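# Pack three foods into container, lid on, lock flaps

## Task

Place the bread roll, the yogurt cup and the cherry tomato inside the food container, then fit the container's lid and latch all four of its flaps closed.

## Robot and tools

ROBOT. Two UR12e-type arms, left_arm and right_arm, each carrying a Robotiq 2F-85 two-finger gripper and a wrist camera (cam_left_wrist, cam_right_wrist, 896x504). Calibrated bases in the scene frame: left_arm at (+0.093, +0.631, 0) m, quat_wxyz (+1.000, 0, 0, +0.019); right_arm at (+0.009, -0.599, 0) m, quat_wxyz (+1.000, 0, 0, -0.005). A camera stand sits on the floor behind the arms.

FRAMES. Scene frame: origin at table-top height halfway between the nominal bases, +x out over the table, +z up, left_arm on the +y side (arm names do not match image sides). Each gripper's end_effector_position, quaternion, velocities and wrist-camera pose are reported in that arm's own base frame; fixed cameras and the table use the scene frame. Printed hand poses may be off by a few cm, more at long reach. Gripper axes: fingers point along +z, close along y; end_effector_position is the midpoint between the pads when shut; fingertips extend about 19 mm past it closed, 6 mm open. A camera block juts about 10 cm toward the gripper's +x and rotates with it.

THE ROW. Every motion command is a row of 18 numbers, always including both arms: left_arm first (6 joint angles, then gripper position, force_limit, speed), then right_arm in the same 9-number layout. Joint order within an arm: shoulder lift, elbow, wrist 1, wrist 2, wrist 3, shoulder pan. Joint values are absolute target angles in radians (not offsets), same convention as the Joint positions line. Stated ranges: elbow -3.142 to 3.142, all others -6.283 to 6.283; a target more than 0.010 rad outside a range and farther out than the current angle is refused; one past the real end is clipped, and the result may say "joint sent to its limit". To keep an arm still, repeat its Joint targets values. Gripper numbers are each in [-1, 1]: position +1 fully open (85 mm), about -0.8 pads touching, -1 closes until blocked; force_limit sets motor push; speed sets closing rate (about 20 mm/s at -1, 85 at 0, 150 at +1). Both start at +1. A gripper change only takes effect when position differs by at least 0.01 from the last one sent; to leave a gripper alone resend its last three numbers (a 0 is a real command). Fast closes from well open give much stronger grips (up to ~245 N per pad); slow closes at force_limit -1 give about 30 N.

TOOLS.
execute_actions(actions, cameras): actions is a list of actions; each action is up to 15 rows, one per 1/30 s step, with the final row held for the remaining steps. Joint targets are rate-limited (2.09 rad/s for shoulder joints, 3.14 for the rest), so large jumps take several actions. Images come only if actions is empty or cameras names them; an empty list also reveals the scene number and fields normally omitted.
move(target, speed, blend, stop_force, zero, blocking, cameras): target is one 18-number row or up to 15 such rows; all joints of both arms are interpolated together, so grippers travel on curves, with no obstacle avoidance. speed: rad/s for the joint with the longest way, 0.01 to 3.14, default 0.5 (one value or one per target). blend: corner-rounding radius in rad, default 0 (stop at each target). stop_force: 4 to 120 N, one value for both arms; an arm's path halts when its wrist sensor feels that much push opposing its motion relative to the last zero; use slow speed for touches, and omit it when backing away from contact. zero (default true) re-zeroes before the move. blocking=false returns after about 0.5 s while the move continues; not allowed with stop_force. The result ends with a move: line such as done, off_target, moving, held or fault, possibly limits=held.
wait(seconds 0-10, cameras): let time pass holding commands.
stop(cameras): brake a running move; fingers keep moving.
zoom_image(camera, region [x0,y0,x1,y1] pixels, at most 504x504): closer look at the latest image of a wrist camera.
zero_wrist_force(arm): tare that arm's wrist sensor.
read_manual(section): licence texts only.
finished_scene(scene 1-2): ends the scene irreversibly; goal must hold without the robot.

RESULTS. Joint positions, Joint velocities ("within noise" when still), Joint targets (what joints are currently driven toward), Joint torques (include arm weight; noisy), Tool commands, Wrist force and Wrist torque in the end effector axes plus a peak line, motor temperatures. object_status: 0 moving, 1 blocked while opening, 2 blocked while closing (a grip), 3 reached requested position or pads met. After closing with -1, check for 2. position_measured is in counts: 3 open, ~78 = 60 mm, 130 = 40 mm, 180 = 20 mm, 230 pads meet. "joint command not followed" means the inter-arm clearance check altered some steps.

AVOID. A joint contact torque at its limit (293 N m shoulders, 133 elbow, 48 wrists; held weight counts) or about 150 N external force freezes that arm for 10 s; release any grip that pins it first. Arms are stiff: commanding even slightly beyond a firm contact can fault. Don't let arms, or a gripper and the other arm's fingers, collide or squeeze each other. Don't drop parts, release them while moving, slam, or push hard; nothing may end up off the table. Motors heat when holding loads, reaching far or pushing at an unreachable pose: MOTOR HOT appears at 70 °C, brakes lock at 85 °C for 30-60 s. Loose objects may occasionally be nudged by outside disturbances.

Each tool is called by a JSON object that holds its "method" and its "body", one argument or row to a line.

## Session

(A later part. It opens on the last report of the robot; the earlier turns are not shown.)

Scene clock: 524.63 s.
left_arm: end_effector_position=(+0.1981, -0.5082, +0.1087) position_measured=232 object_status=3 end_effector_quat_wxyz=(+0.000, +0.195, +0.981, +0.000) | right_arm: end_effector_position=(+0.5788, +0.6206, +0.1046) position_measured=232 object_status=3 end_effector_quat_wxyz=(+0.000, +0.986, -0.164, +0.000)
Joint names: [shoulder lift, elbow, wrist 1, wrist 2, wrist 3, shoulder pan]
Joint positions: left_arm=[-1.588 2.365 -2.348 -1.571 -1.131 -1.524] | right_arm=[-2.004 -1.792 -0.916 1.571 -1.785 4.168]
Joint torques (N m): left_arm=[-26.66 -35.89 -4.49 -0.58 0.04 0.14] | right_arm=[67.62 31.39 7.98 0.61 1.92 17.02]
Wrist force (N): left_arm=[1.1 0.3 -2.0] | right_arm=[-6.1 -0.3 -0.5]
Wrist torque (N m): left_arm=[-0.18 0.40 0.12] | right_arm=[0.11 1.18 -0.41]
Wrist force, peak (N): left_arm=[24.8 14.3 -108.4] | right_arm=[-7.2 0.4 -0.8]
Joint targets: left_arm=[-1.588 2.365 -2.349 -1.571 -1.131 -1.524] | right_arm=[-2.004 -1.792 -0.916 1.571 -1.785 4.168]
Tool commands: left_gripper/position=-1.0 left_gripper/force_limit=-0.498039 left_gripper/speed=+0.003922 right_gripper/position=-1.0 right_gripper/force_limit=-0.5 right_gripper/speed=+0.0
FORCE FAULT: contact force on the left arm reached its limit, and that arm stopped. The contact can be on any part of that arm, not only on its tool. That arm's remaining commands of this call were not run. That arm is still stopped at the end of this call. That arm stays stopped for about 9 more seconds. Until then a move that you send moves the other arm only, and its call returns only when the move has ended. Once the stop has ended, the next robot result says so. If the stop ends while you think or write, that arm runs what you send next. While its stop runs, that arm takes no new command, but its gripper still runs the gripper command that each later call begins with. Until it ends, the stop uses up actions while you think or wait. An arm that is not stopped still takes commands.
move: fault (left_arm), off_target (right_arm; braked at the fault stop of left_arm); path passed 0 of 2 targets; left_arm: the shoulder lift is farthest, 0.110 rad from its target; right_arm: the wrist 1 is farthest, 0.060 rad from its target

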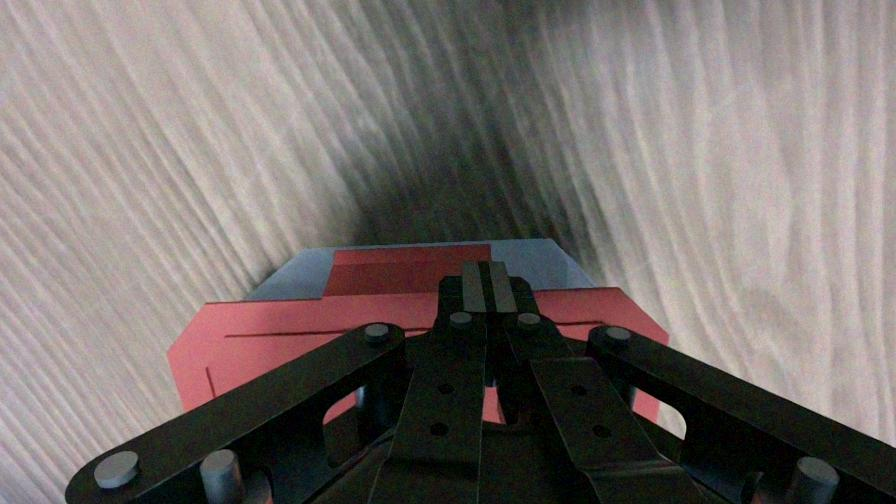

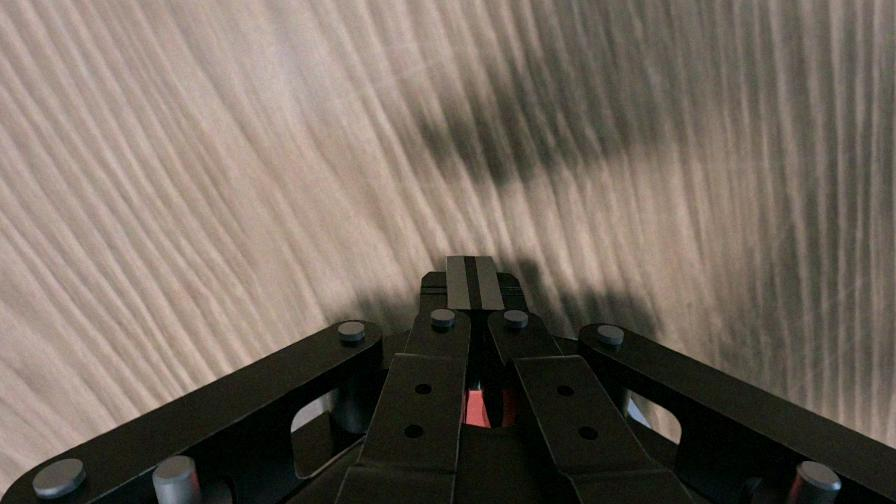

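{"method": "wait", "body": {
  "seconds": 9.5
}}

{"method": "move", "body": {
  "target": [-1.6285,2.3291,-2.2714,-1.571,-1.1175,-1.5111,-1,-0.5,0,-1.9572,-1.7877,-0.9675,1.571,-1.7583,4.1949,-1,-0.5,0],
  "speed": 0.3,
  "cameras": ["all"]
}}

Scene clock: 534.27 s.
left_arm: end_effector_position=(+0.1981, -0.5082, +0.1087) position_measured=232 object_status=3 end_effector_quat_wxyz=(+0.000, +0.195, +0.981, +0.000) | right_arm: end_effector_position=(+0.5788, +0.6206, +0.1046) position_measured=232 object_status=3 end_effector_quat_wxyz=(+0.000, +0.986, -0.164, +0.000)
Joint names: [shoulder lift, elbow, wrist 1, wrist 2, wrist 3, shoulder pan]
Joint positions: left_arm=[-1.588 2.365 -2.348 -1.571 -1.131 -1.524] | right_arm=[-2.004 -1.792 -0.916 1.571 -1.785 4.168]
Joint torques (N m): left_arm=[-27.17 -35.84 -4.69 -0.18 0.34 1.18] | right_arm=[68.39 32.78 8.3 0.9 2.09 18.46]
Wrist force (N): left_arm=[1.0 0.5 -2.1] | right_arm=[-6.1 -0.1 -0.8]
Wrist torque (N m): left_arm=[-0.15 0.41 0.12] | right_arm=[0.12 1.18 -0.40]
Wrist force, peak (N): left_arm=[1.2 0.9 -2.3] | right_arm=[-7.2 0.4 -0.8]
Joint targets: left_arm=[-1.588 2.365 -2.348 -1.571 -1.131 -1.524] | right_arm=[-2.004 -1.792 -0.916 1.571 -1.785 4.168]
Tool commands: left_gripper/position=-1.0 left_gripper/force_limit=-0.498039 left_gripper/speed=+0.003922 right_gripper/position=-1.0 right_gripper/force_limit=-0.5 right_gripper/speed=+0.0
FORCE FAULT, CONTINUED: the left arm's stop, for the force fault that an earlier result reported, is over. The rest of the stop counts as 18 of the actions that you can send in this scene. That arm's target is now where it stood when the stop ended, not its last command. That arm accepts commands again.
wait: 9.50 s; at rest by 0.03 s

Scene clock: 535.17 s.
left_arm: end_effector_position=(+0.2049, -0.5101, +0.1399) position_measured=232 object_status=3 end_effector_quat_wxyz=(+0.000, +0.196, +0.981, +0.000) | right_arm: end_effector_position=(+0.5577, +0.6277, +0.1399) position_measured=232 object_status=3 end_effector_quat_wxyz=(+0.000, +0.986, -0.164, +0.000)
Joint names: [shoulder lift, elbow, wrist 1, wrist 2, wrist 3, shoulder pan]
Joint positions: left_arm=[-1.628 2.329 -2.272 -1.571 -1.118 -1.511] | right_arm=[-1.957 -1.788 -0.967 1.571 -1.758 4.195]
Joint torques (N m): left_arm=[-40.34 -45.7 -0.17 2.87 3.23 17.63] | right_arm=[90.92 55.91 1.11 0.39 2.3 18.58]
Wrist force (N): left_arm=[0.4 0.4 0.5] | right_arm=[-6.9 0.1 -1.0]
Wrist torque (N m): left_arm=[-0.16 0.40 -0.01] | right_arm=[0.17 1.31 -0.37]
Wrist force, peak (N): left_arm=[1.2 0.5 -1.9] | right_arm=[-8.2 0.0 -2.0]
Joint targets: left_arm=[-1.628 2.329 -2.271 -1.571 -1.117 -1.511] | right_arm=[-1.957 -1.788 -0.968 1.571 -1.758 4.195]
move: done

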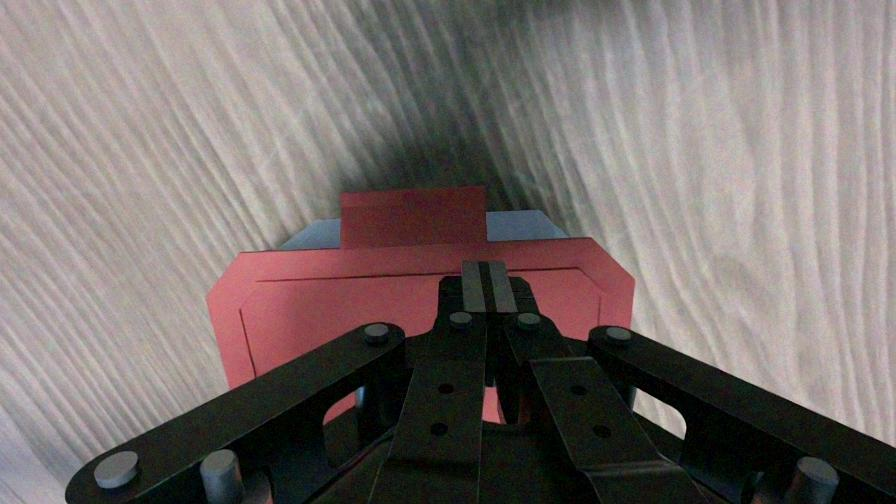

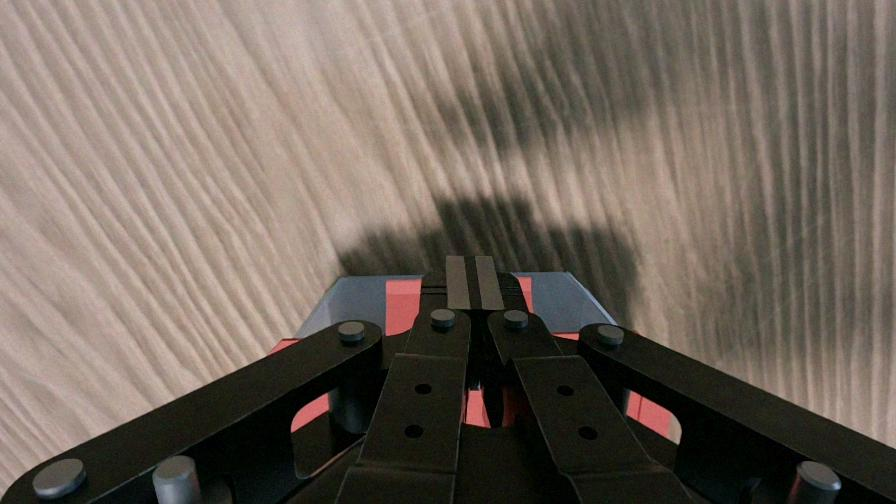

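{"method": "move", "body": {
  "target": [-1.5938,2.3771,-2.3541,-1.571,-1.2372,-1.5938,-1,-0.5,0,-1.9895,-1.8016,-0.9213,1.571,-1.76,4.1932,-1,-0.5,0],
  "speed": 0.15,
  "cameras": ["all"],
  "stop_force": 20
}}

Scene clock: 537.23 s.
left_arm: end_effector_position=(+0.1623, -0.5146, +0.1060) position_measured=232 object_status=3 end_effector_quat_wxyz=(+0.000, +0.177, +0.984, +0.000) | right_arm: end_effector_position=(+0.5601, +0.6291, +0.1109) position_measured=232 object_status=3 end_effector_quat_wxyz=(+0.000, +0.986, -0.164, +0.000)
Joint names: [shoulder lift, elbow, wrist 1, wrist 2, wrist 3, shoulder pan]
Joint positions: left_arm=[-1.594 2.377 -2.354 -1.571 -1.237 -1.594] | right_arm=[-1.989 -1.802 -0.921 1.571 -1.76 4.193]
Joint torques (N m): left_arm=[-19.18 -28.63 -6.96 0.29 -3.09 -16.87] | right_arm=[66.37 30.73 7.58 1.12 -2.75 -16.15]
Wrist force (N): left_arm=[0.6 0.8 0.5] | right_arm=[-6.8 -0.7 -0.3]
Wrist torque (N m): left_arm=[-0.09 0.38 0.11] | right_arm=[0.03 1.31 -0.27]
Wrist force, peak (N): left_arm=[1.4 0.6 1.2] | right_arm=[-7.0 0.6 -2.1]
Joint targets: left_arm=[-1.594 2.377 -2.354 -1.571 -1.237 -1.594] | right_arm=[-1.990 -1.802 -0.921 1.571 -1.760 4.193]
move: done

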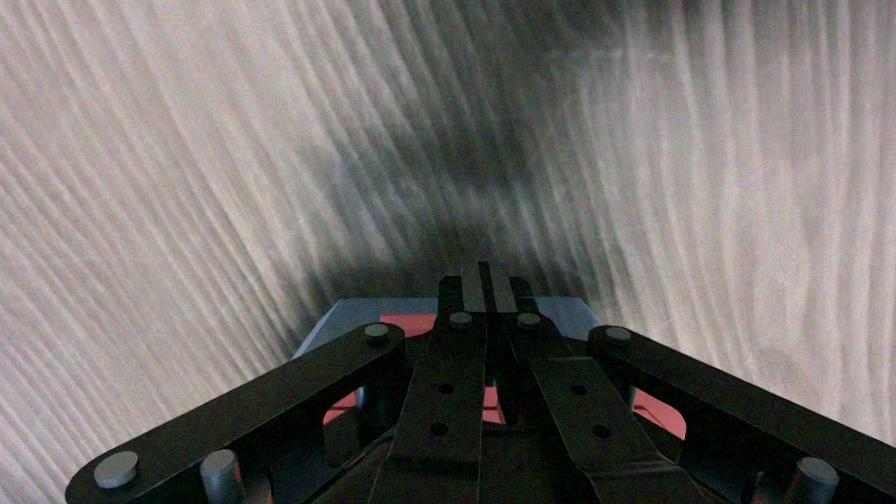

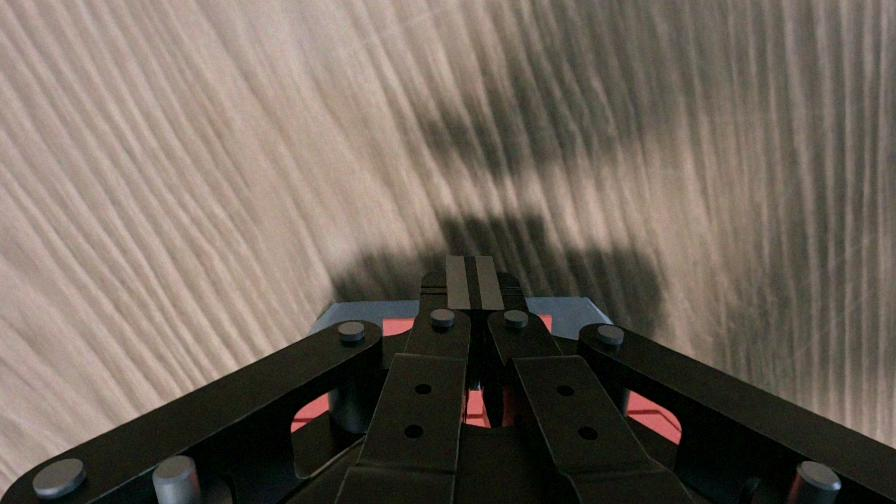

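Good. Push.

{"method": "move", "body": {
  "target": [
    [-1.5417,2.3753,-2.4044,-1.571,-1.2061,-1.5627,-1,-0.5,0,-2.0005,-1.8268,-0.8851,1.571,-1.7398,4.2134,-1,-0.5,0],
    [-1.4879,2.3755,-2.4584,-1.571,-1.1814,-1.538,-1,-0.5,0,-2.0154,-1.8485,-0.8485,1.571,-1.7228,4.2304,-1,-0.5,0]
  ],
  "stop_force": 95,
  "speed": [0.05,0.03],
  "cameras": ["all"]
}}

Scene clock: 540.90 s.
left_arm: end_effector_position=(+0.1857, -0.5235, +0.0731) position_measured=232 object_status=3 end_effector_quat_wxyz=(+0.000, +0.177, +0.984, +0.000) | right_arm: end_effector_position=(+0.5364, +0.6372, +0.0798) position_measured=232 object_status=3 end_effector_quat_wxyz=(+0.000, +0.986, -0.164, +0.000)
Joint names: [shoulder lift, elbow, wrist 1, wrist 2, wrist 3, shoulder pan]
Joint positions: left_arm=[-1.51 2.376 -2.436 -1.572 -1.192 -1.548] | right_arm=[-2.01 -1.84 -0.863 1.57 -1.729 4.223]
Joint torques (N m): left_arm=[-44.89 -60.97 -10.69 31.97 -3.17 35.62] | right_arm=[68.28 21.72 -7.75 33.4 -2.58 65.87]
Wrist force (N): left_arm=[112.3 -2.0 -7.9] | right_arm=[104.3 -5.0 -22.6]
Wrist torque (N m): left_arm=[-0.10 1.28 0.05] | right_arm=[0.23 3.50 -0.44]
Wrist force, peak (N): left_arm=[123.3 -2.3 -28.5] | right_arm=[116.2 -3.5 -33.8]
Joint targets: left_arm=[-1.510 2.376 -2.436 -1.572 -1.192 -1.548] | right_arm=[-2.010 -1.840 -0.862 1.570 -1.729 4.223]
move: contact (left_arm, right_arm); path passed 1 of 2 targets; left_arm: the shoulder lift is farthest, 0.022 rad from its target; right_arm: the wrist 1 is farthest, 0.014 rad from its target

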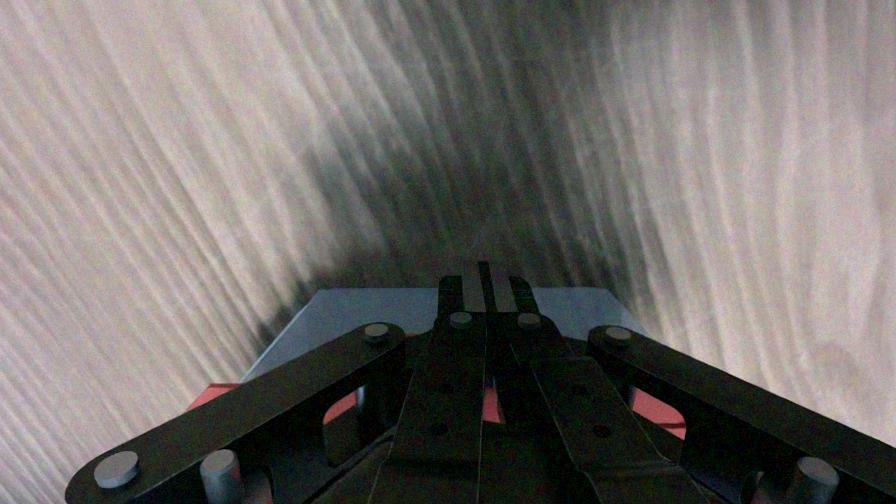

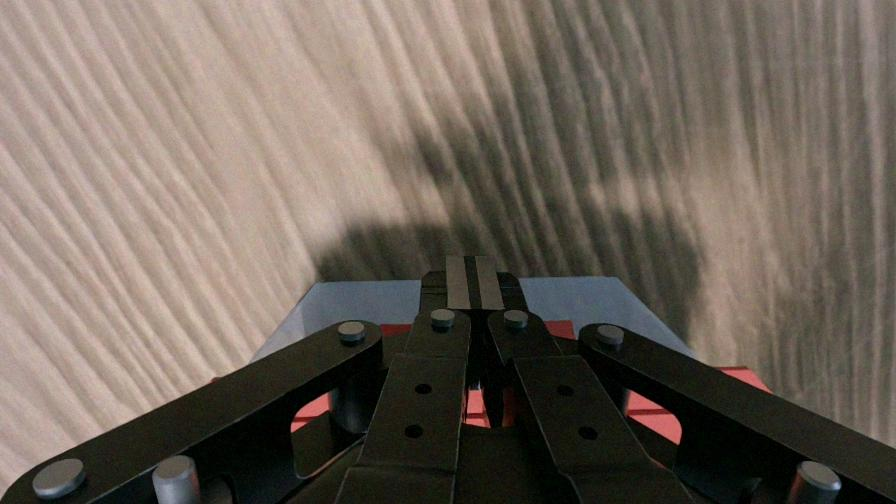

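{"method": "move", "body": {
  "target": [
    [-1.5417,2.3753,-2.4044,-1.571,-1.2061,-1.5627,-1,-0.5,0,-2.0005,-1.8268,-0.8851,1.571,-1.7398,4.2134,-1,-0.5,0],
    [-1.5938,2.3771,-2.3541,-1.571,-1.2372,-1.5938,-1,-0.5,0,-1.9895,-1.8016,-0.9213,1.571,-1.76,4.1932,-1,-0.5,0],
    [-1.6938,2.3771,-2.2541,-1.571,-1.2372,-1.5938,-1,-0.5,0,-1.9195,-1.8016,-0.9913,1.571,-1.76,4.1932,-1,-0.5,0]
  ],
  "speed": 0.2,
  "cameras": ["all"]
}}

Scene clock: 544.20 s.
left_arm: end_effector_position=(+0.1628, -0.4918, +0.1439) position_measured=232 object_status=3 end_effector_quat_wxyz=(+0.000, +0.177, +0.984, +0.000) | right_arm: end_effector_position=(+0.5518, +0.6147, +0.1595) position_measured=232 object_status=3 end_effector_quat_wxyz=(+0.000, +0.986, -0.164, +0.000)
Joint names: [shoulder lift, elbow, wrist 1, wrist 2, wrist 3, shoulder pan]
Joint positions: left_arm=[-1.694 2.377 -2.254 -1.571 -1.237 -1.594] | right_arm=[-1.92 -1.802 -0.991 1.571 -1.76 4.193]
Joint torques (N m): left_arm=[-33.44 -37.75 -0.34 -1.78 -3.24 -16.52] | right_arm=[85.09 50.17 1.18 -0.84 -2.52 -9.64]
Wrist force (N): left_arm=[0.5 0.7 0.5] | right_arm=[-5.8 -4.0 -1.2]
Wrist torque (N m): left_arm=[-0.12 0.39 0.12] | right_arm=[-0.53 1.10 -0.27]
Wrist force, peak (N): left_arm=[112.9 -2.4 -7.8] | right_arm=[105.2 -5.3 -21.8]
Joint targets: left_arm=[-1.694 2.377 -2.254 -1.571 -1.237 -1.594] | right_arm=[-1.920 -1.802 -0.991 1.571 -1.760 4.193]
move: done

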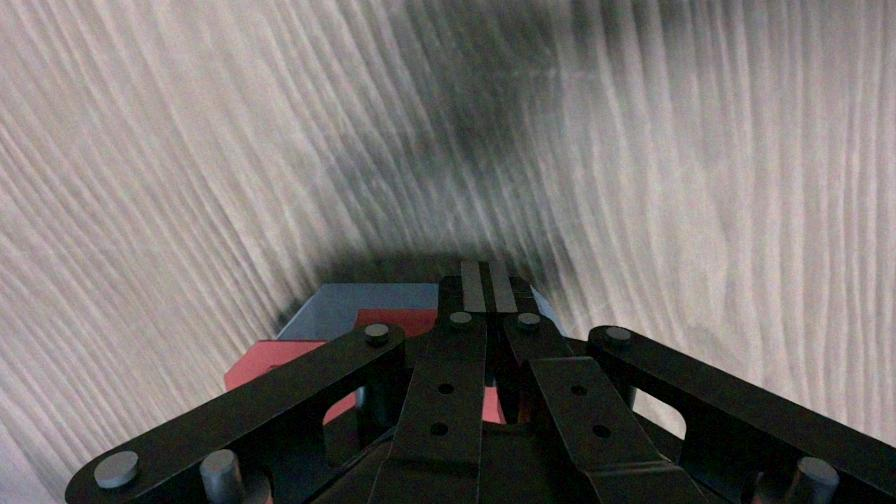

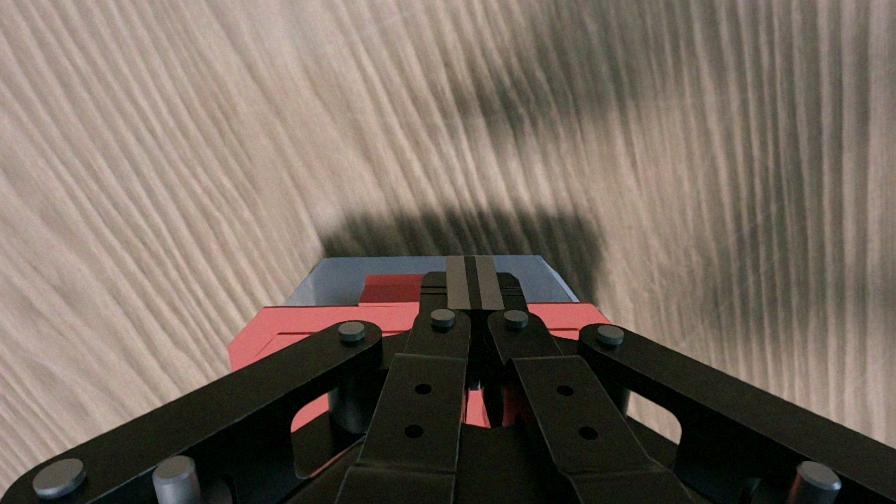

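{"method": "move", "body": {
  "target": [
    [-1.85,2.3,-2.02,-1.571,-1.1,-1.55,-1,-0.5,0,-1.7,-1.8182,-1.19,1.571,-1.7,4.1759,-1,-0.5,0],
    [-1.75,2.2,-2.02,-1.571,0.7,-1.2162,-1,-0.5,0,-1.66,-2.0248,-1.027,1.571,-0.046,4.3369,-1,-0.5,0]
  ],
  "speed": 0.8,
  "blend": [0.1,0],
  "cameras": ["all"]
}}

Scene clock: 547.53 s.
left_arm: end_effector_position=(+0.3455, -0.4320, +0.2510) position_measured=232 object_status=3 end_effector_quat_wxyz=(+0.000, +0.818, +0.575, +0.000) | right_arm: end_effector_position=(+0.4054, +0.5538, +0.2117) position_measured=232 object_status=3 end_effector_quat_wxyz=(+0.000, -0.582, +0.813, +0.000)
Joint names: [shoulder lift, elbow, wrist 1, wrist 2, wrist 3, shoulder pan]
Joint positions: left_arm=[-1.75 2.2 -2.02 -1.571 0.7 -1.216] | right_arm=[-1.66 -2.025 -1.027 1.571 -0.046 4.337]
Joint torques (N m): left_arm=[-12.2 -52.05 -0.76 2.58 2.95 15.72] | right_arm=[64.9 34.44 8.2 -0.03 2.24 19.48]
Wrist force (N): left_arm=[0.4 0.4 0.4] | right_arm=[-5.6 -3.7 -1.5]
Wrist torque (N m): left_arm=[-0.16 0.38 0.00] | right_arm=[-0.50 1.15 -0.44]
Wrist force, peak (N): left_arm=[0.9 -0.7 3.3] | right_arm=[-5.6 -5.6 2.5]
Joint targets: left_arm=[-1.750 2.200 -2.020 -1.571 0.700 -1.216] | right_arm=[-1.660 -2.025 -1.027 1.571 -0.046 4.337]
move: done

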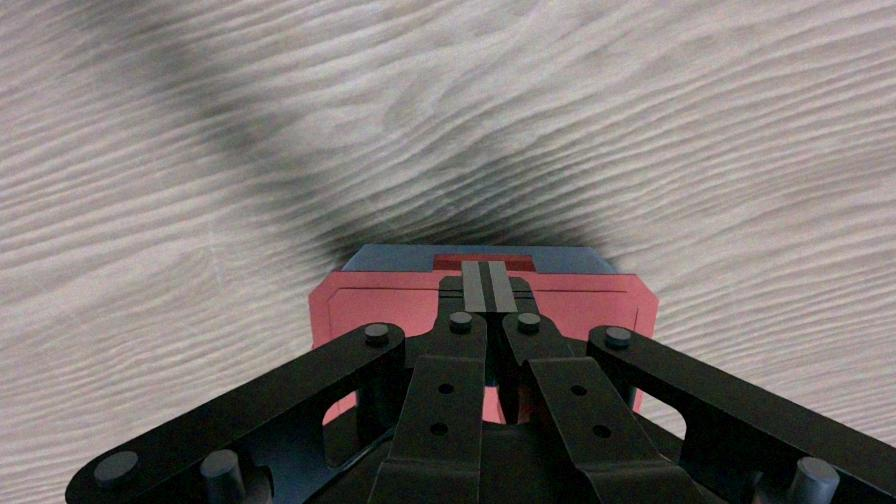

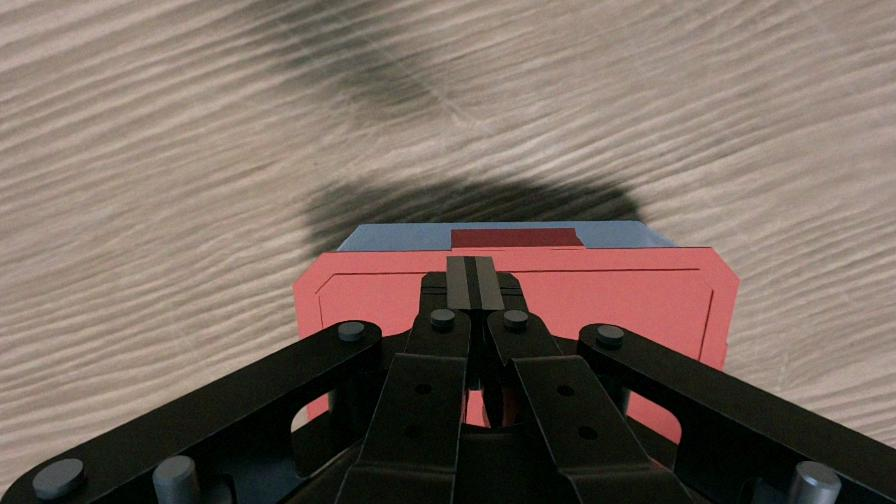

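All four latched.

{"method": "finished_scene", "body": {
  "scene": 1
}}

The scene is finished: the task was done.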